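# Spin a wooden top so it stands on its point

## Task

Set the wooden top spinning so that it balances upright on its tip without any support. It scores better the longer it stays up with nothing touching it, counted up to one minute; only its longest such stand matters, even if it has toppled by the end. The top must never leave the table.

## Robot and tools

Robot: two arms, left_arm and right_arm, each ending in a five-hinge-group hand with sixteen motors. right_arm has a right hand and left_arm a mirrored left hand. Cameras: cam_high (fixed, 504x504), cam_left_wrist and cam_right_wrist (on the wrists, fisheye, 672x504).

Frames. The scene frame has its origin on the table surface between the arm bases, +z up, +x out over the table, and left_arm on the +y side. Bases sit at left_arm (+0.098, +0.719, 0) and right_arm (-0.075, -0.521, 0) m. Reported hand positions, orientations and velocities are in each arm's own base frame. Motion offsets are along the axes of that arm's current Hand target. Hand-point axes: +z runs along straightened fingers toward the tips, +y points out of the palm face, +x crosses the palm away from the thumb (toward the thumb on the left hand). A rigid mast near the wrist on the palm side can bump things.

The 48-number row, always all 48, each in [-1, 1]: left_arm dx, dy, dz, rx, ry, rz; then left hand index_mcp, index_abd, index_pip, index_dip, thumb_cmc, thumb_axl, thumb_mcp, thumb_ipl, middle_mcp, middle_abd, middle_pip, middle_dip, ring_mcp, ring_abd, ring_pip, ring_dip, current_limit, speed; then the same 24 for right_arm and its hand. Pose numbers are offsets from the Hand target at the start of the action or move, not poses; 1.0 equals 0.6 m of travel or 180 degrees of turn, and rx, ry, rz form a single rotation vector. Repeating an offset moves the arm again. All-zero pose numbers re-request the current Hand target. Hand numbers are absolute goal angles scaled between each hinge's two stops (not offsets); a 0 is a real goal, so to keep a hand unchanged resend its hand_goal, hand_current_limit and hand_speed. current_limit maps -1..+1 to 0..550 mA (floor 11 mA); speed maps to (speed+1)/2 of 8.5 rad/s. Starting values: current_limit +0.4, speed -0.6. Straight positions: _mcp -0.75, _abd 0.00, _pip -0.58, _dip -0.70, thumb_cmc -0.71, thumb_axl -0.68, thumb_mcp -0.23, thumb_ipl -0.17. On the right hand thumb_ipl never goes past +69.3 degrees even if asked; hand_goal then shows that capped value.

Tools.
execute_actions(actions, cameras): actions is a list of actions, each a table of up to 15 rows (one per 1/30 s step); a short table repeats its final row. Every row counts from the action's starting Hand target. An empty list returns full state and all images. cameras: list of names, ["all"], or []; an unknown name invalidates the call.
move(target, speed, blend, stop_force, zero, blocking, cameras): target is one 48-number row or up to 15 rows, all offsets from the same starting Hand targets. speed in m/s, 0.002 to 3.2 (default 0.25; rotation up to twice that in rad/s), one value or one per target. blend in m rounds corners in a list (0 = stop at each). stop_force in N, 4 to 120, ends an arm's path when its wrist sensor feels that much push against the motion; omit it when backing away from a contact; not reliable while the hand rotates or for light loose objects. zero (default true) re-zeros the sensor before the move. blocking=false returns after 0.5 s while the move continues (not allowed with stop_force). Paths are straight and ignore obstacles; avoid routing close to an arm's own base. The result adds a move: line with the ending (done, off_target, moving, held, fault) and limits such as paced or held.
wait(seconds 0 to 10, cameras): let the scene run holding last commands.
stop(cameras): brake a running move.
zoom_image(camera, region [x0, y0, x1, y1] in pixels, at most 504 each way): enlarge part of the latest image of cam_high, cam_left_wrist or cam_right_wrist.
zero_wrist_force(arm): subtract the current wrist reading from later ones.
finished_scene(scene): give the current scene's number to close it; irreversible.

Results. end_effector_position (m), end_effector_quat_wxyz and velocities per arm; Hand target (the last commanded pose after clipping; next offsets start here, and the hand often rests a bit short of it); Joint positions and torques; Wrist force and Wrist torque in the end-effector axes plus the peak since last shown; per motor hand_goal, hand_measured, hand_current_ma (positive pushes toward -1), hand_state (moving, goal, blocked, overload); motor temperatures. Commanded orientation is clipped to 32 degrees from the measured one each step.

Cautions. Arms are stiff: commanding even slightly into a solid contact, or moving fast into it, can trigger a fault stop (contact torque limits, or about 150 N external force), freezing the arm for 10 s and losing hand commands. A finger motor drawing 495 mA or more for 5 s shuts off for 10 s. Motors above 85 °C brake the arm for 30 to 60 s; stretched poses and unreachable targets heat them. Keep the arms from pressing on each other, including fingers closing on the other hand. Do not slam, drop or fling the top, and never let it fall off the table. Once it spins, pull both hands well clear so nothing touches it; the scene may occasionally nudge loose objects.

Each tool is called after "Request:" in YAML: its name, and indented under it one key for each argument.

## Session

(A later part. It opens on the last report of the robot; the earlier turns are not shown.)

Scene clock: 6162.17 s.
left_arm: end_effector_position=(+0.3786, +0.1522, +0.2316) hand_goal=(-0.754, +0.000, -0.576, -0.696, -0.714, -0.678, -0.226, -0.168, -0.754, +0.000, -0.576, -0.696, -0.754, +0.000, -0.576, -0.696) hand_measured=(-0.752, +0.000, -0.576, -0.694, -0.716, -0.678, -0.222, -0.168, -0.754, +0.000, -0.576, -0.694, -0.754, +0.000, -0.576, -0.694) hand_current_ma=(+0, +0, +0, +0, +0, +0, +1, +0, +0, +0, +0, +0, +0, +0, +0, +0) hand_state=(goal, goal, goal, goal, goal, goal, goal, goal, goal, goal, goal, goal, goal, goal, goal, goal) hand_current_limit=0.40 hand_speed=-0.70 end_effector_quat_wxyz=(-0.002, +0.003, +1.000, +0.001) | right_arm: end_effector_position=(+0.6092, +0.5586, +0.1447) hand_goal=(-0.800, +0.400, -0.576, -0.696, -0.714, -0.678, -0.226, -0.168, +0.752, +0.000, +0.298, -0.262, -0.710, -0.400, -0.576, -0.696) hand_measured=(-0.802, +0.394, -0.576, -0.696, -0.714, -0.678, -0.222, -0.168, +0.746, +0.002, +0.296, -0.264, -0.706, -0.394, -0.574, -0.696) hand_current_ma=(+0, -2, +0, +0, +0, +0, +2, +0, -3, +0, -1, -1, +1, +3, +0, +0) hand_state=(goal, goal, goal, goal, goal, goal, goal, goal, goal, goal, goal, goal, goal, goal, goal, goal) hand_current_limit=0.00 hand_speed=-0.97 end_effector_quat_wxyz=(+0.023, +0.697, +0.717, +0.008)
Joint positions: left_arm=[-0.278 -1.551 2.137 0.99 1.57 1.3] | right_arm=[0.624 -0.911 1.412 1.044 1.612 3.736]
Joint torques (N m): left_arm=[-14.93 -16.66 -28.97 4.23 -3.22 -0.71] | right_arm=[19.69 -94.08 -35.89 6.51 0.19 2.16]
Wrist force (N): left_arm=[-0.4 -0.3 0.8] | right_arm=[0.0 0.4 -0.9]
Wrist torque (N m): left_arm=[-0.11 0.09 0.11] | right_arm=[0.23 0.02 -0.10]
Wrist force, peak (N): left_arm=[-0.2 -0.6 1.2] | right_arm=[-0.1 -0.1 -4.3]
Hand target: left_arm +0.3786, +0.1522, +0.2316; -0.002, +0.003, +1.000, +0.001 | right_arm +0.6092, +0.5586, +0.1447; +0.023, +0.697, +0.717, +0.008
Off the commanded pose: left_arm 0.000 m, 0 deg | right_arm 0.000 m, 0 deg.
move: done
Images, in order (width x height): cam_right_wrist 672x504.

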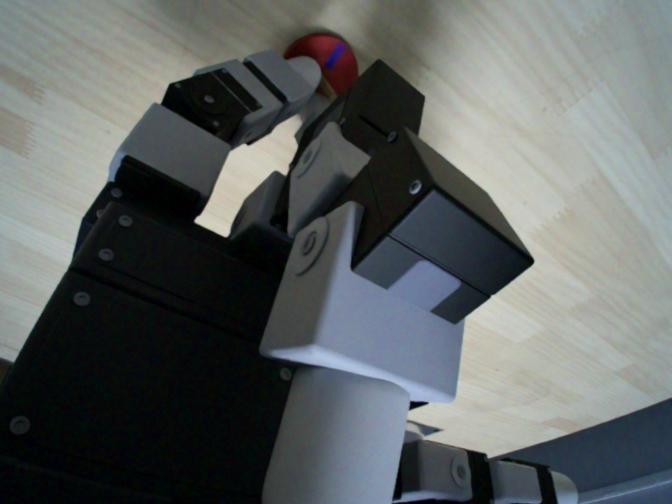

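Request:
move:
  target:
    - [0,0,0,0,0,0,-0.754,0,-0.576,-0.696,-0.714,-0.678,-0.226,-0.168,-0.754,0,-0.576,-0.696,-0.754,0,-0.576,-0.696,0.4,-0.7,0,0,0,0,0,0,-0.8,0.3,-0.576,-0.696,-0.714,-0.678,-0.226,-0.168,0.753,0,0.299,-0.261,-0.71,-0.3,-0.576,-0.696,0,-0.9]
    - [0,0,0,0,0,0,-0.754,0,-0.576,-0.696,-0.714,-0.678,-0.226,-0.168,-0.754,0,-0.576,-0.696,-0.754,0,-0.576,-0.696,0.4,-0.7,0,0,-0.05,0,0,0,-0.8,0.3,-0.576,-0.696,-0.714,-0.678,-0.226,-0.168,0.753,0,0.299,-0.261,-0.71,-0.3,-0.576,-0.696,0,-0.9]
  speed: 0.05

Request:
move:
  target: [0,0,0,0,0,0,-0.754,0,-0.576,-0.696,-0.714,-0.678,-0.226,-0.168,-0.754,0,-0.576,-0.696,-0.754,0,-0.576,-0.696,0.4,-0.7,0,0,0,0,0,0,-0.754,0.285,-0.576,-0.696,-0.714,-0.678,-0.226,-0.168,0.753,0,0.299,-0.261,-0.754,-0.285,-0.576,-0.696,0.4,-0.7]
  speed: 0.05
  cameras: ["cam_right_wrist"]

Request:
zoom_image:
  camera: "cam_right_wrist"
  region: [270, 0, 380, 80]

Scene clock: 6174.23 s.
left_arm: end_effector_position=(+0.3786, +0.1522, +0.2316) hand_goal=(-0.754, +0.000, -0.576, -0.696, -0.714, -0.678, -0.226, -0.168, -0.754, +0.000, -0.576, -0.696, -0.754, +0.000, -0.576, -0.696) hand_measured=(-0.752, +0.000, -0.576, -0.694, -0.716, -0.678, -0.222, -0.168, -0.754, +0.000, -0.576, -0.694, -0.754, +0.000, -0.576, -0.694) hand_current_ma=(+0, +0, +0, +0, +0, +0, +1, +0, +0, +0, +0, +0, +0, +0, +0, +0) hand_state=(goal, goal, goal, goal, goal, goal, goal, goal, goal, goal, goal, goal, goal, goal, goal, goal) hand_current_limit=0.40 hand_speed=-0.70 end_effector_quat_wxyz=(-0.002, +0.003, +1.000, +0.001) | right_arm: end_effector_position=(+0.6079, +0.5592, +0.1750) hand_goal=(-0.800, +0.300, -0.576, -0.696, -0.714, -0.678, -0.226, -0.168, +0.752, +0.000, +0.298, -0.262, -0.710, -0.300, -0.576, -0.696) hand_measured=(-0.800, +0.302, -0.576, -0.696, -0.714, -0.678, -0.222, -0.168, +0.746, +0.002, +0.296, -0.264, -0.706, -0.302, -0.574, -0.696) hand_current_ma=(+0, +0, +0, +0, +0, +0, +2, +0, -3, +0, -1, -1, +1, +0, +0, +0) hand_state=(goal, goal, goal, goal, goal, goal, goal, goal, goal, goal, goal, goal, goal, goal, goal, goal) hand_current_limit=0.00 hand_speed=-0.90 end_effector_quat_wxyz=(+0.023, +0.697, +0.717, +0.009) end_effector_velocity=(+0.000, +0.000, -0.002) end_effector_angular_velocity=(+0.001, -0.001, +0.001)
Joint positions: left_arm=[-0.278 -1.551 2.137 0.99 1.57 1.3] | right_arm=[0.625 -0.934 1.394 1.087 1.612 3.738]
Joint velocities: left_arm=[within noise] | right_arm=[0 0.001 0.002 -0.005 0 0]
Joint torques (N m): left_arm=[-14.01 -16.71 -28.99 3.9 -3.44 -1.31] | right_arm=[18.81 -62.91 -24.54 0.18 1.3 3.21]
Wrist force (N): left_arm=[-0.4 -0.2 0.6] | right_arm=[0.2 0.3 -1.0]
Wrist torque (N m): left_arm=[-0.09 0.09 0.11] | right_arm=[0.23 -0.02 -0.08]
Wrist force, peak (N): left_arm=[-0.7 -0.7 0.9] | right_arm=[-0.1 0.2 -1.9]
Hand target: left_arm +0.3786, +0.1522, +0.2316; -0.002, +0.003, +1.000, +0.001 | right_arm +0.6079, +0.5592, +0.1747; +0.023, +0.697, +0.717, +0.008
Off the commanded pose: left_arm 0.000 m, 0 deg | right_arm 0.000 m, 0 deg.
move: done

Scene clock: 6174.73 s.
left_arm: end_effector_position=(+0.3786, +0.1522, +0.2316) hand_goal=(-0.754, +0.000, -0.576, -0.696, -0.714, -0.678, -0.226, -0.168, -0.754, +0.000, -0.576, -0.696, -0.754, +0.000, -0.576, -0.696) hand_measured=(-0.752, +0.000, -0.576, -0.694, -0.716, -0.678, -0.222, -0.168, -0.754, +0.000, -0.576, -0.694, -0.754, +0.000, -0.576, -0.694) hand_current_ma=(+0, +0, +0, +0, +0, +0, +1, +0, +0, +0, +0, +0, +0, +0, +0, +0) hand_state=(goal, goal, goal, goal, goal, goal, goal, goal, goal, goal, goal, goal, goal, goal, goal, goal) hand_current_limit=0.40 hand_speed=-0.70 end_effector_quat_wxyz=(-0.002, +0.003, +1.000, +0.001) | right_arm: end_effector_position=(+0.6078, +0.5592, +0.1747) hand_goal=(-0.754, +0.284, -0.576, -0.696, -0.714, -0.678, -0.226, -0.168, +0.752, +0.000, +0.298, -0.262, -0.754, -0.286, -0.576, -0.696) hand_measured=(-0.756, +0.286, -0.576, -0.696, -0.714, -0.678, -0.222, -0.168, +0.746, +0.002, +0.296, -0.264, -0.750, -0.288, -0.574, -0.696) hand_current_ma=(+0, +0, +0, +0, +0, +0, +2, +0, -3, +0, -1, -1, +2, +0, +0, +0) hand_state=(goal, goal, goal, goal, goal, goal, goal, goal, goal, goal, goal, goal, goal, goal, goal, goal) hand_current_limit=0.40 hand_speed=-0.70 end_effector_quat_wxyz=(+0.023, +0.697, +0.717, +0.008)
Joint positions: left_arm=[-0.278 -1.551 2.137 0.99 1.57 1.3] | right_arm=[0.625 -0.934 1.394 1.086 1.612 3.738]
Joint torques (N m): left_arm=[-13.24 -15.35 -28.35 3.62 -3.32 -1.27] | right_arm=[12.12 -61.99 -24.57 0.51 1.53 1.85]
Wrist force (N): left_arm=[0.0 -0.5 0.8] | right_arm=[0.0 0.2 -1.0]
Wrist torque (N m): left_arm=[-0.14 0.04 0.15] | right_arm=[0.22 0.01 -0.10]
Wrist force, peak (N): left_arm=[-0.2 -0.2 1.0] | right_arm=[0.2 0.0 -1.3]
Hand target: left_arm +0.3786, +0.1522, +0.2316; -0.002, +0.003, +1.000, +0.001 | right_arm +0.6079, +0.5592, +0.1747; +0.023, +0.697, +0.717, +0.008
Off the commanded pose: left_arm 0.000 m, 0 deg | right_arm 0.000 m, 0 deg.
move: done
Images, in order (width x height): cam_right_wrist 672x504.

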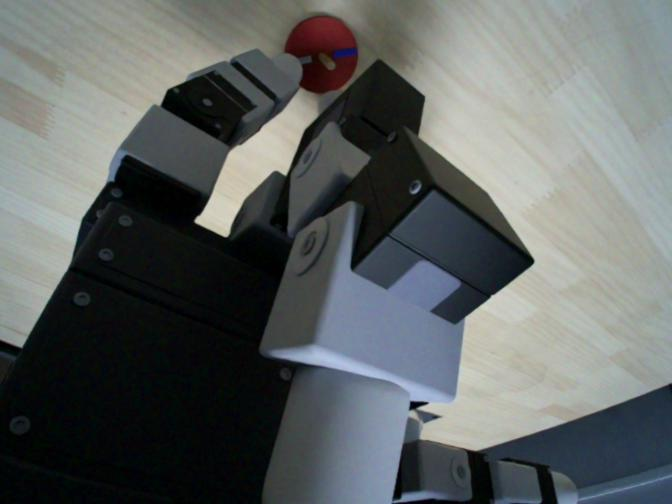

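Scaled by 4.582 from the camera's 672x504 image, which has a finer 960x720 frame.

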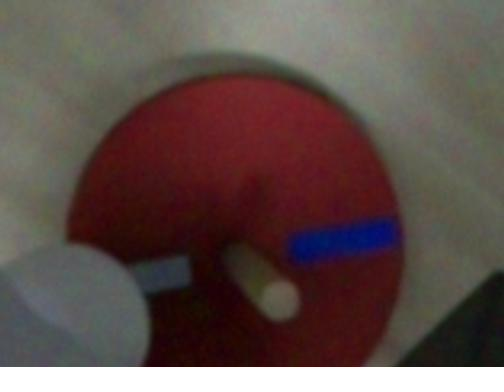

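Request:
move:
  target: [0,0,0,0,0,0,-0.754,0,-0.576,-0.696,-0.714,-0.678,-0.226,-0.168,-0.754,0,-0.576,-0.696,-0.754,0,-0.576,-0.696,0.4,-0.7,0.0032,0.086,0.0328,0.0988,-0.0115,0,-0.754,0.285,-0.576,-0.696,-0.714,-0.678,-0.226,-0.168,0.753,0,0.299,-0.261,-0.754,-0.285,-0.576,-0.696,0.4,-0.7]
  speed: 0.08
  cameras: ["cam_right_wrist"]

Request:
zoom_image:
  camera: "cam_right_wrist"
  region: [260, 20, 370, 100]

Scene clock: 6200.80 s.
left_arm: end_effector_position=(+0.3786, +0.1522, +0.2316) hand_goal=(-0.754, +0.000, -0.576, -0.696, -0.714, -0.678, -0.226, -0.168, -0.754, +0.000, -0.576, -0.696, -0.754, +0.000, -0.576, -0.696) hand_measured=(-0.752, +0.000, -0.576, -0.694, -0.716, -0.678, -0.222, -0.168, -0.754, +0.000, -0.576, -0.694, -0.754, +0.000, -0.576, -0.694) hand_current_ma=(+0, +0, +0, +0, +0, +0, +1, +0, +0, +0, +0, +0, +0, +0, +0, +0) hand_state=(goal, goal, goal, goal, goal, goal, goal, goal, goal, goal, goal, goal, goal, goal, goal, goal) hand_current_limit=0.40 hand_speed=-0.70 end_effector_quat_wxyz=(-0.002, +0.003, +1.000, +0.001) | right_arm: end_effector_position=(+0.6603, +0.5622, +0.1571) hand_goal=(-0.754, +0.284, -0.576, -0.696, -0.714, -0.678, -0.226, -0.168, +0.752, +0.000, +0.298, -0.262, -0.754, -0.286, -0.576, -0.696) hand_measured=(-0.752, +0.286, -0.576, -0.696, -0.714, -0.678, -0.222, -0.168, +0.746, +0.002, +0.296, -0.264, -0.750, -0.288, -0.574, -0.696) hand_current_ma=(+0, +0, +0, +0, +0, +0, +2, +0, -3, +0, -1, -1, +2, +0, +0, +0) hand_state=(goal, goal, goal, goal, goal, goal, goal, goal, goal, goal, goal, goal, goal, goal, goal, goal) hand_current_limit=0.40 hand_speed=-0.70 end_effector_quat_wxyz=(-0.073, +0.692, +0.709, -0.115)
Joint positions: left_arm=[-0.278 -1.551 2.137 0.99 1.57 1.3] | right_arm=[0.551 -0.753 1.139 1.445 1.487 3.657]
Joint torques (N m): left_arm=[-12.22 -16.14 -29.36 3.93 -3.21 -0.41] | right_arm=[23.6 -101.68 -29.91 2.98 2 3.5]
Wrist force (N): left_arm=[-0.3 -0.4 0.7] | right_arm=[-0.4 0.2 -1.1]
Wrist torque (N m): left_arm=[-0.12 0.08 0.12] | right_arm=[0.27 0.04 0.22]
Wrist force, peak (N): left_arm=[-0.8 -0.7 1.1] | right_arm=[0.2 0.5 -1.7]
Hand target: left_arm +0.3786, +0.1522, +0.2316; -0.002, +0.003, +1.000, +0.001 | right_arm +0.6602, +0.5623, +0.1572; -0.072, +0.692, +0.709, -0.115
Off the commanded pose: left_arm 0.000 m, 0 deg | right_arm 0.000 m, 0 deg.
move: done
Images, in order (width x height): cam_right_wrist 672x504.

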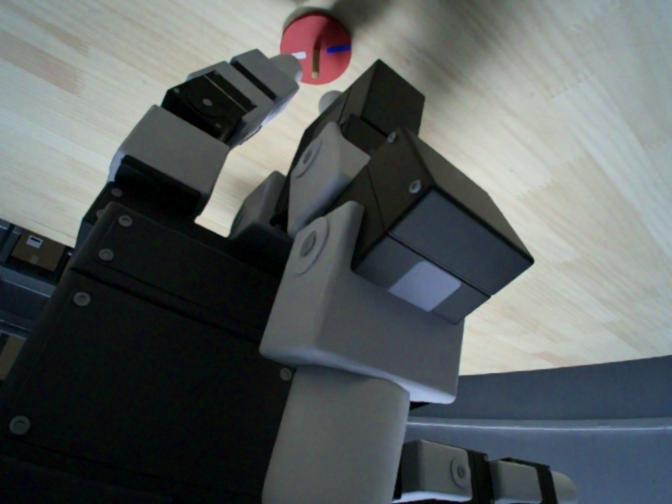

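Scaled by 4.582 from the camera's 672x504 image, which has a finer 960x720 frame.

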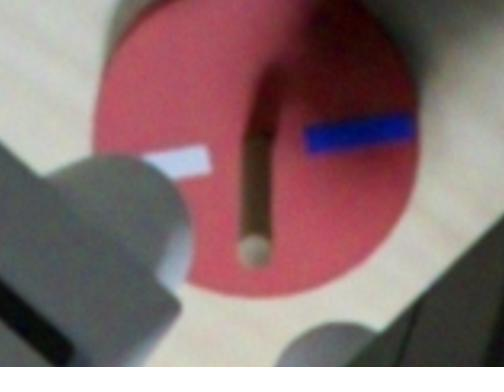

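Request:
move:
  target: [0,0,0,0,0,0,-0.754,0,-0.576,-0.696,-0.714,-0.678,-0.226,-0.168,-0.754,0,-0.576,-0.696,-0.754,0,-0.576,-0.696,0.4,-0.7,-0.0238,-0.0145,0.0368,-0.0205,0.0315,0,-0.754,0.285,-0.576,-0.696,-0.714,-0.678,-0.226,-0.168,0.753,0,0.299,-0.261,-0.754,-0.285,-0.576,-0.696,0.4,-0.7]
  speed: 0.06
  cameras: ["cam_right_wrist"]

Request:
zoom_image:
  camera: "cam_right_wrist"
  region: [260, 30, 370, 110]

Scene clock: 6215.47 s.
left_arm: end_effector_position=(+0.3786, +0.1522, +0.2316) hand_goal=(-0.754, +0.000, -0.576, -0.696, -0.714, -0.678, -0.226, -0.168, -0.754, +0.000, -0.576, -0.696, -0.754, +0.000, -0.576, -0.696) hand_measured=(-0.752, +0.000, -0.576, -0.694, -0.716, -0.678, -0.222, -0.168, -0.754, +0.000, -0.576, -0.694, -0.754, +0.000, -0.576, -0.694) hand_current_ma=(+0, +0, +0, +0, +0, +0, +1, +0, +0, +0, +0, +0, +0, +0, +0, +0) hand_state=(goal, goal, goal, goal, goal, goal, goal, goal, goal, goal, goal, goal, goal, goal, goal, goal) hand_current_limit=0.40 hand_speed=-0.70 end_effector_quat_wxyz=(-0.002, +0.003, +1.000, +0.001) | right_arm: end_effector_position=(+0.6466, +0.5464, +0.1392) hand_goal=(-0.754, +0.284, -0.576, -0.696, -0.714, -0.678, -0.226, -0.168, +0.752, +0.000, +0.298, -0.262, -0.754, -0.286, -0.576, -0.696) hand_measured=(-0.752, +0.286, -0.576, -0.696, -0.714, -0.678, -0.222, -0.168, +0.746, +0.002, +0.296, -0.264, -0.750, -0.288, -0.574, -0.696) hand_current_ma=(+0, +0, +0, +0, +0, +0, +2, +0, -3, +0, -1, -1, +2, +0, +0, +0) hand_state=(goal, goal, goal, goal, goal, goal, goal, goal, goal, goal, goal, goal, goal, goal, goal, goal) hand_current_limit=0.40 hand_speed=-0.70 end_effector_quat_wxyz=(-0.085, +0.699, +0.708, -0.058)
Joint positions: left_arm=[-0.278 -1.551 2.137 0.99 1.57 1.3] | right_arm=[0.527 -0.826 1.281 1.273 1.437 3.645]
Joint torques (N m): left_arm=[-11.73 -14.99 -29.43 3.6 -3.03 -0.6] | right_arm=[20.83 -69.58 -38.86 7.06 2.19 -1.27]
Wrist force (N): left_arm=[-0.4 -0.2 0.8] | right_arm=[-0.5 0.1 -0.8]
Wrist torque (N m): left_arm=[-0.11 0.09 0.11] | right_arm=[0.24 0.08 0.19]
Wrist force, peak (N): left_arm=[-0.2 -0.8 1.1] | right_arm=[-0.3 0.5 -1.5]
Hand target: left_arm +0.3786, +0.1522, +0.2316; -0.002, +0.003, +1.000, +0.001 | right_arm +0.6465, +0.5465, +0.1391; -0.085, +0.699, +0.708, -0.058
Off the commanded pose: left_arm 0.000 m, 0 deg | right_arm 0.000 m, 0 deg.
move: done
Images, in order (width x height): cam_right_wrist 672x504.

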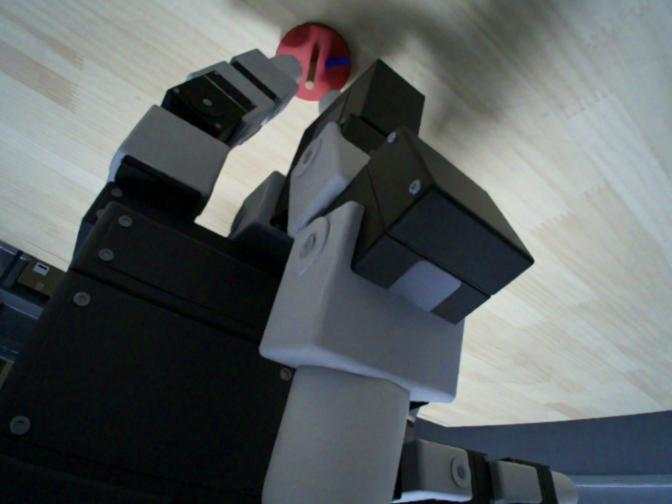

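Scaled by 4.582 from the camera's 672x504 image, which has a finer 960x720 frame.

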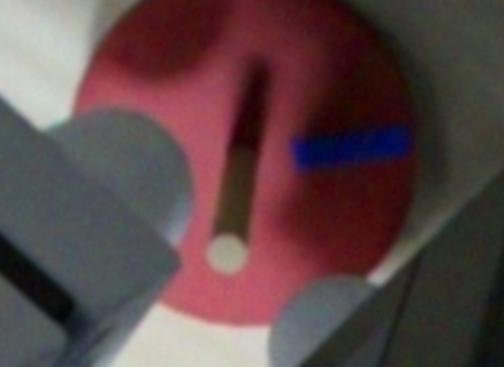

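Request:
move:
  target: [0,0,0,0,0,0,-0.754,0,-0.576,-0.696,-0.714,-0.678,-0.226,-0.168,-0.754,0,-0.576,-0.696,-0.754,0,-0.576,-0.696,0.4,-0.7,0.0077,0.0063,0.03,0.0111,-0.0095,0,-0.754,0.285,-0.576,-0.696,-0.714,-0.678,-0.226,-0.168,0.753,0,0.299,-0.261,-0.754,-0.285,-0.576,-0.696,0.4,-0.7]
  speed: 0.05
  cameras: ["cam_right_wrist"]

Request:
zoom_image:
  camera: "cam_right_wrist"
  region: [260, 40, 370, 120]

Scene clock: 6229.10 s.
left_arm: end_effector_position=(+0.3786, +0.1522, +0.2316) hand_goal=(-0.754, +0.000, -0.576, -0.696, -0.714, -0.678, -0.226, -0.168, -0.754, +0.000, -0.576, -0.696, -0.754, +0.000, -0.576, -0.696) hand_measured=(-0.752, +0.000, -0.576, -0.694, -0.716, -0.678, -0.222, -0.168, -0.754, +0.000, -0.576, -0.694, -0.754, +0.000, -0.576, -0.694) hand_current_ma=(+0, +0, +0, +0, +0, +0, +1, +0, +0, +0, +0, +0, +0, +0, +0, +0) hand_state=(goal, goal, goal, goal, goal, goal, goal, goal, goal, goal, goal, goal, goal, goal, goal, goal) hand_current_limit=0.40 hand_speed=-0.70 end_effector_quat_wxyz=(-0.002, +0.003, +1.000, +0.001) | right_arm: end_effector_position=(+0.6465, +0.5519, +0.1208) hand_goal=(-0.754, +0.284, -0.576, -0.696, -0.714, -0.678, -0.226, -0.168, +0.752, +0.000, +0.298, -0.262, -0.754, -0.286, -0.576, -0.696) hand_measured=(-0.752, +0.286, -0.576, -0.696, -0.714, -0.678, -0.222, -0.168, +0.746, +0.002, +0.296, -0.264, -0.750, -0.288, -0.574, -0.696) hand_current_ma=(+0, +0, +0, +0, +0, +0, +2, +0, -3, +0, -1, -1, +2, +0, +0, +0) hand_state=(goal, goal, goal, goal, goal, goal, goal, goal, goal, goal, goal, goal, goal, goal, goal, goal) hand_current_limit=0.40 hand_speed=-0.70 end_effector_quat_wxyz=(-0.087, +0.696, +0.708, -0.081) end_effector_velocity=(+0.000, +0.000, +0.002) end_effector_angular_velocity=(+0.004, -0.006, +0.000)
Joint positions: left_arm=[-0.278 -1.551 2.137 0.99 1.57 1.3] | right_arm=[0.536 -0.785 1.252 1.306 1.445 3.647]
Joint velocities: left_arm=[within noise] | right_arm=[0 -0.005 0.004 -0.006 0 0]
Joint torques (N m): left_arm=[-10.86 -14.99 -27.72 4.01 -2.99 -0.83] | right_arm=[-4.08 -104.74 -24.9 1.1 -1.31 2.75]
Wrist force (N): left_arm=[-0.3 -0.5 0.9] | right_arm=[-0.6 0.0 -0.8]
Wrist torque (N m): left_arm=[-0.14 0.08 0.13] | right_arm=[0.23 0.06 -0.14]
Wrist force, peak (N): left_arm=[-0.2 -0.3 1.4] | right_arm=[-0.1 0.0 -1.7]
Hand target: left_arm +0.3786, +0.1522, +0.2316; -0.002, +0.003, +1.000, +0.001 | right_arm +0.6465, +0.5518, +0.1209; -0.087, +0.696, +0.708, -0.081
Off the commanded pose: left_arm 0.000 m, 0 deg | right_arm 0.000 m, 0 deg.
move: done
Images, in order (width x height): cam_right_wrist 672x504.

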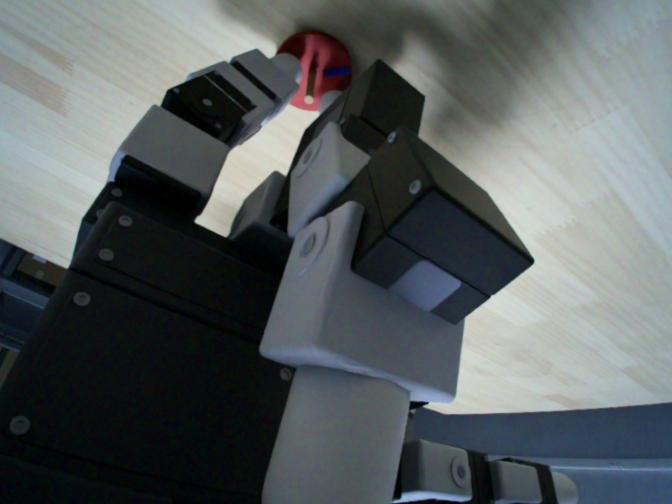

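Scaled by 4.582 from the camera's 672x504 image, which has a finer 960x720 frame.

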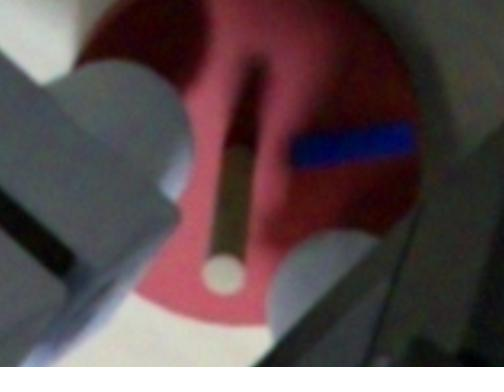

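Request:
move:
  target: [0,0,0,0,0,0,-0.754,0,-0.576,-0.696,-0.714,-0.678,-0.226,-0.168,-0.754,0,-0.576,-0.696,-0.754,0,-0.576,-0.696,0.4,-0.7,0.001,0.001,0,0,0,0,-0.754,0.285,-0.576,-0.696,-0.714,-0.678,-0.226,-0.168,0.753,0,0.299,-0.261,-0.754,-0.285,-0.576,-0.696,0.4,-0.7]
  speed: 0.01

Request:
move:
  target: [0,0,0,0,0,0,-0.754,0,-0.576,-0.696,-0.714,-0.678,-0.226,-0.168,-0.754,0,-0.576,-0.696,-0.754,0,-0.576,-0.696,0.4,-0.7,0,0,0,0,0,0,-0.754,0.335,-0.576,-0.696,-0.714,-0.678,-0.226,-0.168,0.753,0,0.299,-0.261,-0.754,-0.335,-0.576,-0.696,0,-0.9]
  speed: 0.05

Request:
move:
  target: [0,0,0,0,0,0,-0.754,0,-0.576,-0.696,-0.714,-0.678,-0.226,-0.168,-0.754,0,-0.576,-0.696,-0.754,0,-0.576,-0.696,0.4,-0.7,0,0,0,0,0,0,-0.754,0.42,-0.576,-0.696,-0.714,-0.678,-0.226,-0.168,0.753,0,0.299,-0.261,-0.754,-0.42,-0.576,-0.696,0,-0.95]
  speed: 0.05
  cameras: ["cam_right_wrist"]

Request:
zoom_image:
  camera: "cam_right_wrist"
  region: [260, 40, 370, 120]

Scene clock: 6246.00 s.
left_arm: end_effector_position=(+0.3786, +0.1522, +0.2316) hand_goal=(-0.754, +0.000, -0.576, -0.696, -0.714, -0.678, -0.226, -0.168, -0.754, +0.000, -0.576, -0.696, -0.754, +0.000, -0.576, -0.696) hand_measured=(-0.752, +0.000, -0.576, -0.694, -0.716, -0.678, -0.222, -0.168, -0.754, +0.000, -0.576, -0.694, -0.754, +0.000, -0.576, -0.694) hand_current_ma=(+0, +0, +0, +0, +0, +0, +1, +0, +0, +0, +0, +0, +0, +0, +0, +0) hand_state=(goal, goal, goal, goal, goal, goal, goal, goal, goal, goal, goal, goal, goal, goal, goal, goal) hand_current_limit=0.40 hand_speed=-0.70 end_effector_quat_wxyz=(-0.002, +0.003, +1.000, +0.001) | right_arm: end_effector_position=(+0.6472, +0.5524, +0.1208) hand_goal=(-0.754, +0.284, -0.576, -0.696, -0.714, -0.678, -0.226, -0.168, +0.752, +0.000, +0.298, -0.262, -0.754, -0.286, -0.576, -0.696) hand_measured=(-0.752, +0.286, -0.576, -0.696, -0.714, -0.678, -0.222, -0.168, +0.746, +0.002, +0.296, -0.264, -0.750, -0.288, -0.574, -0.696) hand_current_ma=(+0, +0, +0, +0, +0, +0, +2, +0, -3, +0, -1, -1, +2, +0, +0, +0) hand_state=(goal, goal, goal, goal, goal, goal, goal, goal, goal, goal, goal, goal, goal, goal, goal, goal) hand_current_limit=0.40 hand_speed=-0.70 end_effector_quat_wxyz=(-0.087, +0.696, +0.708, -0.081)
Joint positions: left_arm=[-0.278 -1.551 2.137 0.99 1.57 1.3] | right_arm=[0.536 -0.784 1.25 1.306 1.445 3.647]
Joint torques (N m): left_arm=[-14.26 -14.79 -29.32 4.3 -3.17 -0.76] | right_arm=[22.22 -72.62 -36.36 6.82 -2.59 3.71]
Wrist force (N): left_arm=[-0.2 -0.4 0.8] | right_arm=[-0.3 0.2 -1.0]
Wrist torque (N m): left_arm=[-0.13 0.06 0.13] | right_arm=[0.26 0.03 -0.12]
Wrist force, peak (N): left_arm=[-0.4 -0.7 1.0] | right_arm=[-0.8 0.6 -1.2]
Hand target: left_arm +0.3786, +0.1522, +0.2316; -0.002, +0.003, +1.000, +0.001 | right_arm +0.6471, +0.5524, +0.1207; -0.087, +0.696, +0.708, -0.081
Off the commanded pose: left_arm 0.000 m, 0 deg | right_arm 0.000 m, 0 deg.
move: done

Scene clock: 6246.50 s.
left_arm: end_effector_position=(+0.3786, +0.1522, +0.2316) hand_goal=(-0.754, +0.000, -0.576, -0.696, -0.714, -0.678, -0.226, -0.168, -0.754, +0.000, -0.576, -0.696, -0.754, +0.000, -0.576, -0.696) hand_measured=(-0.752, +0.000, -0.576, -0.694, -0.716, -0.678, -0.222, -0.168, -0.754, +0.000, -0.576, -0.694, -0.754, +0.000, -0.576, -0.694) hand_current_ma=(+0, +0, +0, +0, +0, +0, +1, +0, +0, +0, +0, +0, +0, +0, +0, +0) hand_state=(goal, goal, goal, goal, goal, goal, goal, goal, goal, goal, goal, goal, goal, goal, goal, goal) hand_current_limit=0.40 hand_speed=-0.70 end_effector_quat_wxyz=(-0.002, +0.003, +1.000, +0.001) | right_arm: end_effector_position=(+0.6471, +0.5525, +0.1208) hand_goal=(-0.754, +0.334, -0.576, -0.696, -0.714, -0.678, -0.226, -0.168, +0.752, +0.000, +0.298, -0.262, -0.754, -0.336, -0.576, -0.696) hand_measured=(-0.752, +0.328, -0.576, -0.696, -0.714, -0.678, -0.222, -0.168, +0.746, +0.002, +0.296, -0.264, -0.750, -0.330, -0.574, -0.696) hand_current_ma=(+0, -2, +0, +0, +0, +0, +2, +0, -3, +0, -1, -1, +2, +2, +0, +0) hand_state=(goal, goal, goal, goal, goal, goal, goal, goal, goal, goal, goal, goal, goal, goal, goal, goal) hand_current_limit=0.00 hand_speed=-0.90 end_effector_quat_wxyz=(-0.087, +0.696, +0.708, -0.081)
Joint positions: left_arm=[-0.278 -1.551 2.137 0.99 1.57 1.3] | right_arm=[0.536 -0.784 1.25 1.306 1.445 3.647]
Joint torques (N m): left_arm=[-14.21 -15.23 -28.28 3.71 -3.81 -0.5] | right_arm=[23.75 -73.04 -29.64 6 -2.68 3.83]
Wrist force (N): left_arm=[-0.3 -0.6 0.8] | right_arm=[-0.4 0.2 -0.9]
Wrist torque (N m): left_arm=[-0.14 0.09 0.12] | right_arm=[0.26 0.04 -0.12]
Wrist force, peak (N): left_arm=[-0.4 -0.5 1.0] | right_arm=[-0.9 0.3 -0.8]
Hand target: left_arm +0.3786, +0.1522, +0.2316; -0.002, +0.003, +1.000, +0.001 | right_arm +0.6471, +0.5524, +0.1207; -0.087, +0.696, +0.708, -0.081
Off the commanded pose: left_arm 0.000 m, 0 deg | right_arm 0.000 m, 0 deg.
move: done

Scene clock: 6247.00 s.
left_arm: end_effector_position=(+0.3786, +0.1522, +0.2316) hand_goal=(-0.754, +0.000, -0.576, -0.696, -0.714, -0.678, -0.226, -0.168, -0.754, +0.000, -0.576, -0.696, -0.754, +0.000, -0.576, -0.696) hand_measured=(-0.752, +0.000, -0.576, -0.694, -0.716, -0.678, -0.222, -0.168, -0.754, +0.000, -0.576, -0.694, -0.754, +0.000, -0.576, -0.694) hand_current_ma=(+0, +0, +0, +0, +0, +0, +1, +0, +0, +0, +0, +0, +0, +0, +0, +0) hand_state=(goal, goal, goal, goal, goal, goal, goal, goal, goal, goal, goal, goal, goal, goal, goal, goal) hand_current_limit=0.40 hand_speed=-0.70 end_effector_quat_wxyz=(-0.002, +0.003, +1.000, +0.001) | right_arm: end_effector_position=(+0.6471, +0.5524, +0.1208) hand_goal=(-0.754, +0.420, -0.576, -0.696, -0.714, -0.678, -0.226, -0.168, +0.752, +0.000, +0.298, -0.262, -0.754, -0.420, -0.576, -0.696) hand_measured=(-0.752, +0.356, -0.576, -0.696, -0.714, -0.678, -0.222, -0.168, +0.746, +0.002, +0.296, -0.264, -0.750, -0.354, -0.574, -0.696) hand_current_ma=(+0, -98, +0, +0, +0, +0, +2, +0, -3, +0, -1, -1, +2, +101, +0, +0) hand_state=(goal, blocked, goal, goal, goal, goal, goal, goal, goal, goal, goal, goal, goal, blocked, goal, goal) hand_current_limit=0.00 hand_speed=-0.95 end_effector_quat_wxyz=(-0.087, +0.696, +0.708, -0.081)
Joint positions: left_arm=[-0.278 -1.551 2.137 0.99 1.57 1.3] | right_arm=[0.536 -0.784 1.25 1.306 1.445 3.647]
Joint torques (N m): left_arm=[-15.59 -18.88 -28.37 3.8 -3.3 -0.3] | right_arm=[21.85 -74.09 -25.47 5.33 -2.68 3.76]
Wrist force (N): left_arm=[-0.1 -0.6 0.8] | right_arm=[-0.2 0.0 -0.6]
Wrist torque (N m): left_arm=[-0.15 0.05 0.14] | right_arm=[0.20 0.01 -0.10]
Wrist force, peak (N): left_arm=[-0.6 -0.5 0.9] | right_arm=[-0.6 0.2 -0.9]
Hand target: left_arm +0.3786, +0.1522, +0.2316; -0.002, +0.003, +1.000, +0.001 | right_arm +0.6471, +0.5524, +0.1207; -0.087, +0.696, +0.708, -0.081
Off the commanded pose: left_arm 0.000 m, 0 deg | right_arm 0.000 m, 0 deg.
move: done
Images, in order (width x height): cam_right_wrist 672x504.

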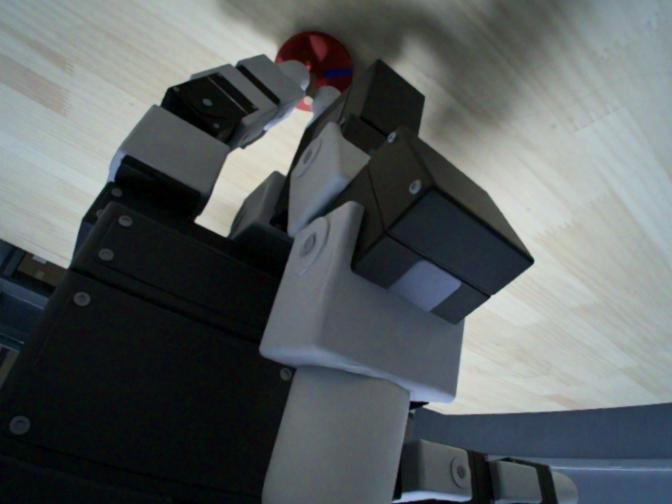

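Scaled by 4.582 from the camera's 672x504 image, which has a finer 960x720 frame.

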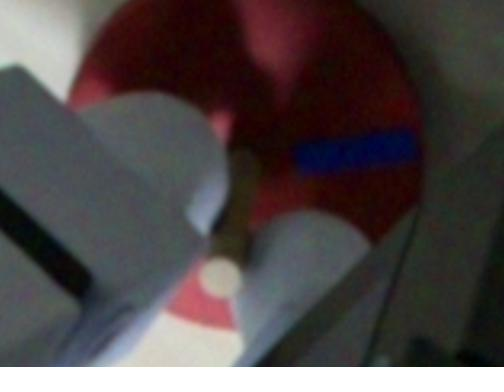

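Request:
move:
  target:
    - [0,0,0,0,0,0,-0.754,0,-0.576,-0.696,-0.714,-0.678,-0.226,-0.168,-0.754,0,-0.576,-0.696,-0.754,0,-0.576,-0.696,0.4,-0.7,0.0002,-0.0032,-0.013,0,0,0,-0.754,0.42,-0.576,-0.696,-0.714,-0.678,-0.226,-0.168,0.753,0,0.299,-0.261,-0.754,-0.42,-0.576,-0.696,0,-0.95]
    - [0,0,0,0,0,0,-0.754,0,-0.576,-0.696,-0.714,-0.678,-0.226,-0.168,-0.754,0,-0.576,-0.696,-0.754,0,-0.576,-0.696,0.4,-0.7,0.0118,-0.0508,-0.0407,-0.0785,-0.0217,0.0044,-0.754,0.42,-0.576,-0.696,-0.714,-0.678,-0.226,-0.168,0.753,0,0.299,-0.261,-0.754,-0.42,-0.576,-0.696,0,-0.95]
  speed: 0.04
  cameras: ["cam_right_wrist"]

Request:
zoom_image:
  camera: "cam_right_wrist"
  region: [260, 40, 370, 120]

Scene clock: 6270.57 s.
left_arm: end_effector_position=(+0.3786, +0.1522, +0.2316) hand_goal=(-0.754, +0.000, -0.576, -0.696, -0.714, -0.678, -0.226, -0.168, -0.754, +0.000, -0.576, -0.696, -0.754, +0.000, -0.576, -0.696) hand_measured=(-0.752, +0.000, -0.576, -0.694, -0.716, -0.678, -0.222, -0.168, -0.754, +0.000, -0.576, -0.694, -0.754, +0.000, -0.576, -0.694) hand_current_ma=(+0, +0, +0, +0, +0, +0, +1, +0, +0, +0, +0, +0, +0, +0, +0, +0) hand_state=(goal, goal, goal, goal, goal, goal, goal, goal, goal, goal, goal, goal, goal, goal, goal, goal) hand_current_limit=0.40 hand_speed=-0.70 end_effector_quat_wxyz=(-0.002, +0.003, +1.000, +0.001) | right_arm: end_effector_position=(+0.6229, +0.5589, +0.1518) hand_goal=(-0.754, +0.420, -0.576, -0.696, -0.714, -0.678, -0.226, -0.168, +0.752, +0.000, +0.298, -0.262, -0.754, -0.420, -0.576, -0.696) hand_measured=(-0.752, +0.356, -0.576, -0.696, -0.714, -0.678, -0.222, -0.168, +0.746, +0.002, +0.296, -0.264, -0.750, -0.354, -0.574, -0.696) hand_current_ma=(+0, -97, +0, +0, +0, +0, +2, +0, -3, +0, -1, -1, +2, +101, +0, +0) hand_state=(goal, blocked, goal, goal, goal, goal, goal, goal, goal, goal, goal, goal, goal, blocked, goal, goal) hand_current_limit=0.00 hand_speed=-0.95 end_effector_quat_wxyz=(+0.024, +0.703, +0.710, -0.017) end_effector_velocity=(-0.001, +0.000, -0.001) end_effector_angular_velocity=(-0.001, +0.008, +0.000)
Joint positions: left_arm=[-0.278 -1.551 2.137 0.99 1.57 1.3] | right_arm=[0.619 -0.878 1.349 1.125 1.625 3.751]
Joint velocities: left_arm=[within noise] | right_arm=[-0.001 0.002 0 0.005 -0.004 -0.001]
Joint torques (N m): left_arm=[-13.42 -15.87 -28.83 3.71 -3.17 -0.46] | right_arm=[-15.33 -66.49 -39.63 6.93 -2.1 -2.43]
Wrist force (N): left_arm=[0.0 -0.2 0.7] | right_arm=[0.2 0.2 -1.3]
Wrist torque (N m): left_arm=[-0.09 0.04 0.15] | right_arm=[0.24 -0.01 -0.06]
Wrist force, peak (N): left_arm=[-0.3 -0.7 1.2] | right_arm=[0.0 0.5 -1.5]
Hand target: left_arm +0.3786, +0.1522, +0.2316; -0.002, +0.003, +1.000, +0.001 | right_arm +0.6231, +0.5588, +0.1517; +0.024, +0.703, +0.710, -0.017
Off the commanded pose: left_arm 0.000 m, 0 deg | right_arm 0.000 m, 0 deg.
move: done
Images, in order (width x height): cam_right_wrist 672x504.

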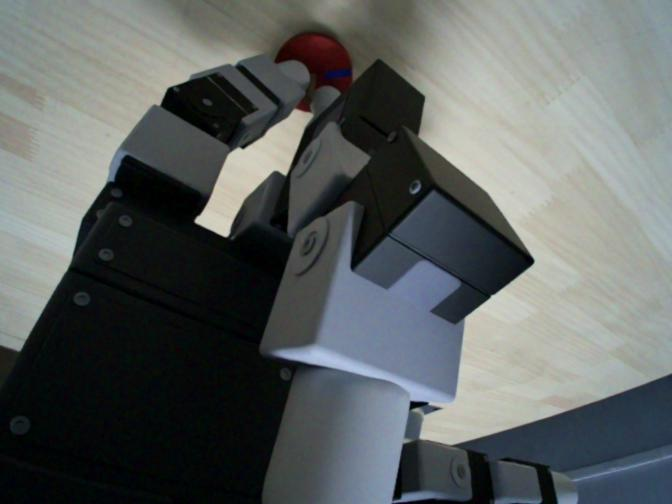

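Scaled by 4.582 from the camera's 672x504 image, which has a finer 960x720 frame.

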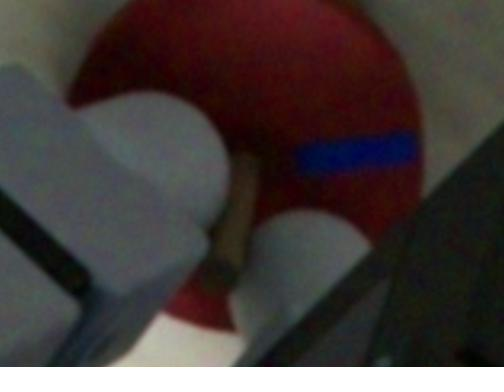

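Request:
move:
  target: [0,0,0,0,0,0,-0.754,0,-0.576,-0.696,-0.714,-0.678,-0.226,-0.168,-0.754,0,-0.576,-0.696,-0.754,0,-0.576,-0.696,0.4,-0.7,0.0006,-0.0001,0.0105,0,0,0,-0.754,0.42,-0.576,-0.696,-0.714,-0.678,-0.226,-0.168,0.753,0,0.299,-0.261,-0.754,-0.42,-0.576,-0.696,0,-0.95]
  speed: 0.01

Request:
move:
  target: [0,0,0,0,0,0,-0.754,0,-0.576,-0.696,-0.714,-0.678,-0.226,-0.168,-0.754,0,-0.576,-0.696,-0.754,0,-0.576,-0.696,0.4,-0.7,0,0,0.001,0,0,0,-0.754,0.42,-0.576,-0.696,-0.714,-0.678,-0.226,-0.168,0.753,0,0.299,-0.261,-0.754,-0.42,-0.576,-0.696,0,-0.95]
  speed: 0.004

Request:
move:
  target: [0,0,0,0,0,0,-0.754,0,-0.576,-0.696,-0.714,-0.678,-0.226,-0.168,-0.754,0,-0.576,-0.696,-0.754,0,-0.576,-0.696,0.4,-0.7,0,0,0.0008,0,0,0,-0.754,0.42,-0.576,-0.696,-0.714,-0.678,-0.226,-0.168,0.753,0,0.299,-0.261,-0.754,-0.42,-0.576,-0.696,0,-0.95]
  speed: 0.004
  cameras: ["cam_right_wrist"]

Scene clock: 6286.90 s.
left_arm: end_effector_position=(+0.3786, +0.1522, +0.2316) hand_goal=(-0.754, +0.000, -0.576, -0.696, -0.714, -0.678, -0.226, -0.168, -0.754, +0.000, -0.576, -0.696, -0.754, +0.000, -0.576, -0.696) hand_measured=(-0.752, +0.000, -0.576, -0.694, -0.716, -0.678, -0.222, -0.168, -0.754, +0.000, -0.576, -0.694, -0.754, +0.000, -0.576, -0.694) hand_current_ma=(+0, +0, +0, +0, +0, +0, +1, +0, +0, +0, +0, +0, +0, +0, +0, +0) hand_state=(goal, goal, goal, goal, goal, goal, goal, goal, goal, goal, goal, goal, goal, goal, goal, goal) hand_current_limit=0.40 hand_speed=-0.70 end_effector_quat_wxyz=(-0.002, +0.003, +1.000, +0.001) | right_arm: end_effector_position=(+0.6231, +0.5588, +0.1453) hand_goal=(-0.754, +0.420, -0.576, -0.696, -0.714, -0.678, -0.226, -0.168, +0.752, +0.000, +0.298, -0.262, -0.754, -0.420, -0.576, -0.696) hand_measured=(-0.752, +0.356, -0.576, -0.696, -0.714, -0.678, -0.222, -0.168, +0.746, +0.002, +0.296, -0.264, -0.750, -0.354, -0.574, -0.696) hand_current_ma=(+0, -97, +0, +0, +0, +0, +2, +0, -3, +0, -1, -1, +2, +101, +0, +0) hand_state=(goal, blocked, goal, goal, goal, goal, goal, goal, goal, goal, goal, goal, goal, blocked, goal, goal) hand_current_limit=0.00 hand_speed=-0.95 end_effector_quat_wxyz=(+0.024, +0.703, +0.710, -0.017)
Joint positions: left_arm=[-0.278 -1.551 2.137 0.99 1.57 1.3] | right_arm=[0.619 -0.873 1.352 1.116 1.624 3.751]
Joint torques (N m): left_arm=[-13.76 -15.17 -27.92 4.12 -3.23 -0.69] | right_arm=[-17.33 -77.89 -28.15 3.11 -2.06 -3.57]
Wrist force (N): left_arm=[-0.1 -0.4 1.2] | right_arm=[0.3 0.0 -1.4]
Wrist torque (N m): left_arm=[-0.16 0.06 0.14] | right_arm=[0.23 -0.02 -0.05]
Wrist force, peak (N): left_arm=[-0.6 -0.4 1.2] | right_arm=[0.0 0.5 -1.8]
Hand target: left_arm +0.3786, +0.1522, +0.2316; -0.002, +0.003, +1.000, +0.001 | right_arm +0.6231, +0.5588, +0.1454; +0.024, +0.703, +0.710, -0.017
Off the commanded pose: left_arm 0.000 m, 0 deg | right_arm 0.000 m, 0 deg.
move: done

Scene clock: 6287.60 s.
left_arm: end_effector_position=(+0.3786, +0.1522, +0.2316) hand_goal=(-0.754, +0.000, -0.576, -0.696, -0.714, -0.678, -0.226, -0.168, -0.754, +0.000, -0.576, -0.696, -0.754, +0.000, -0.576, -0.696) hand_measured=(-0.752, +0.000, -0.576, -0.694, -0.716, -0.678, -0.222, -0.168, -0.754, +0.000, -0.576, -0.694, -0.754, +0.000, -0.576, -0.694) hand_current_ma=(+0, +0, +0, +0, +0, +0, +1, +0, +0, +0, +0, +0, +0, +0, +0, +0) hand_state=(goal, goal, goal, goal, goal, goal, goal, goal, goal, goal, goal, goal, goal, goal, goal, goal) hand_current_limit=0.40 hand_speed=-0.70 end_effector_quat_wxyz=(-0.002, +0.003, +1.000, +0.001) | right_arm: end_effector_position=(+0.6231, +0.5588, +0.1448) hand_goal=(-0.754, +0.420, -0.576, -0.696, -0.714, -0.678, -0.226, -0.168, +0.752, +0.000, +0.298, -0.262, -0.754, -0.420, -0.576, -0.696) hand_measured=(-0.752, +0.356, -0.576, -0.696, -0.714, -0.678, -0.222, -0.168, +0.746, +0.002, +0.296, -0.264, -0.750, -0.354, -0.574, -0.696) hand_current_ma=(+0, -97, +0, +0, +0, +0, +2, +0, -3, +0, -1, -1, +2, +101, +0, +0) hand_state=(goal, blocked, goal, goal, goal, goal, goal, goal, goal, goal, goal, goal, goal, blocked, goal, goal) hand_current_limit=0.00 hand_speed=-0.95 end_effector_quat_wxyz=(+0.024, +0.703, +0.710, -0.017)
Joint positions: left_arm=[-0.278 -1.551 2.137 0.99 1.57 1.3] | right_arm=[0.619 -0.872 1.353 1.116 1.624 3.751]
Joint torques (N m): left_arm=[-11.01 -17.52 -26.95 4.01 -2.9 -1.13] | right_arm=[-16.98 -67.49 -24.16 1.05 -2.03 -3.92]
Wrist force (N): left_arm=[-0.3 -0.3 0.6] | right_arm=[-0.2 0.0 -1.1]
Wrist torque (N m): left_arm=[-0.09 0.08 0.12] | right_arm=[0.21 0.04 -0.10]
Wrist force, peak (N): left_arm=[-0.3 -0.7 0.9] | right_arm=[0.2 0.1 -1.4]
Hand target: left_arm +0.3786, +0.1522, +0.2316; -0.002, +0.003, +1.000, +0.001 | right_arm +0.6231, +0.5588, +0.1448; +0.024, +0.703, +0.710, -0.017
Off the commanded pose: left_arm 0.000 m, 0 deg | right_arm 0.000 m, 0 deg.
move: done

Scene clock: 6288.30 s.
left_arm: end_effector_position=(+0.3786, +0.1522, +0.2316) hand_goal=(-0.754, +0.000, -0.576, -0.696, -0.714, -0.678, -0.226, -0.168, -0.754, +0.000, -0.576, -0.696, -0.754, +0.000, -0.576, -0.696) hand_measured=(-0.752, +0.000, -0.576, -0.694, -0.716, -0.678, -0.222, -0.168, -0.754, +0.000, -0.576, -0.694, -0.754, +0.000, -0.576, -0.694) hand_current_ma=(+0, +0, +0, +0, +0, +0, +1, +0, +0, +0, +0, +0, +0, +0, +0, +0) hand_state=(goal, goal, goal, goal, goal, goal, goal, goal, goal, goal, goal, goal, goal, goal, goal, goal) hand_current_limit=0.40 hand_speed=-0.70 end_effector_quat_wxyz=(-0.002, +0.003, +1.000, +0.001) | right_arm: end_effector_position=(+0.6231, +0.5587, +0.1443) hand_goal=(-0.754, +0.420, -0.576, -0.696, -0.714, -0.678, -0.226, -0.168, +0.752, +0.000, +0.298, -0.262, -0.754, -0.420, -0.576, -0.696) hand_measured=(-0.752, +0.356, -0.576, -0.696, -0.714, -0.678, -0.222, -0.168, +0.746, +0.002, +0.296, -0.264, -0.750, -0.354, -0.574, -0.696) hand_current_ma=(+0, -95, +0, +0, +0, +0, +2, +0, -3, +0, -1, -1, +2, +101, +0, +0) hand_state=(goal, blocked, goal, goal, goal, goal, goal, goal, goal, goal, goal, goal, goal, blocked, goal, goal) hand_current_limit=0.00 hand_speed=-0.95 end_effector_quat_wxyz=(+0.024, +0.703, +0.710, -0.017)
Joint positions: left_arm=[-0.278 -1.551 2.137 0.99 1.57 1.3] | right_arm=[0.619 -0.872 1.353 1.115 1.624 3.751]
Joint torques (N m): left_arm=[-14.23 -14.47 -28.32 4.16 -2.96 -0.85] | right_arm=[-17.55 -64.87 -23.03 0.74 -1.9 -4.22]
Wrist force (N): left_arm=[-0.1 -0.5 0.9] | right_arm=[0.5 0.1 -3.7]
Wrist torque (N m): left_arm=[-0.14 0.06 0.14] | right_arm=[0.46 0.02 -0.03]
Wrist force, peak (N): left_arm=[-0.5 -0.5 1.0] | right_arm=[0.5 0.2 -4.2]
Hand target: left_arm +0.3786, +0.1522, +0.2316; -0.002, +0.003, +1.000, +0.001 | right_arm +0.6231, +0.5587, +0.1443; +0.024, +0.703, +0.710, -0.017
Off the commanded pose: left_arm 0.000 m, 0 deg | right_arm 0.000 m, 0 deg.
move: done
Images, in order (width x height): cam_right_wrist 672x504.

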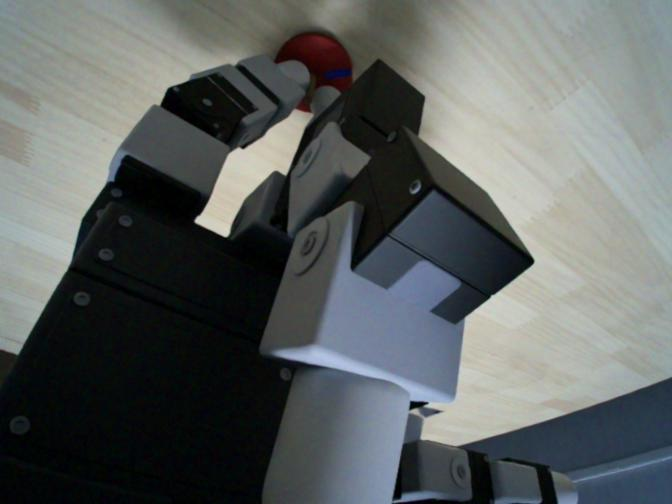

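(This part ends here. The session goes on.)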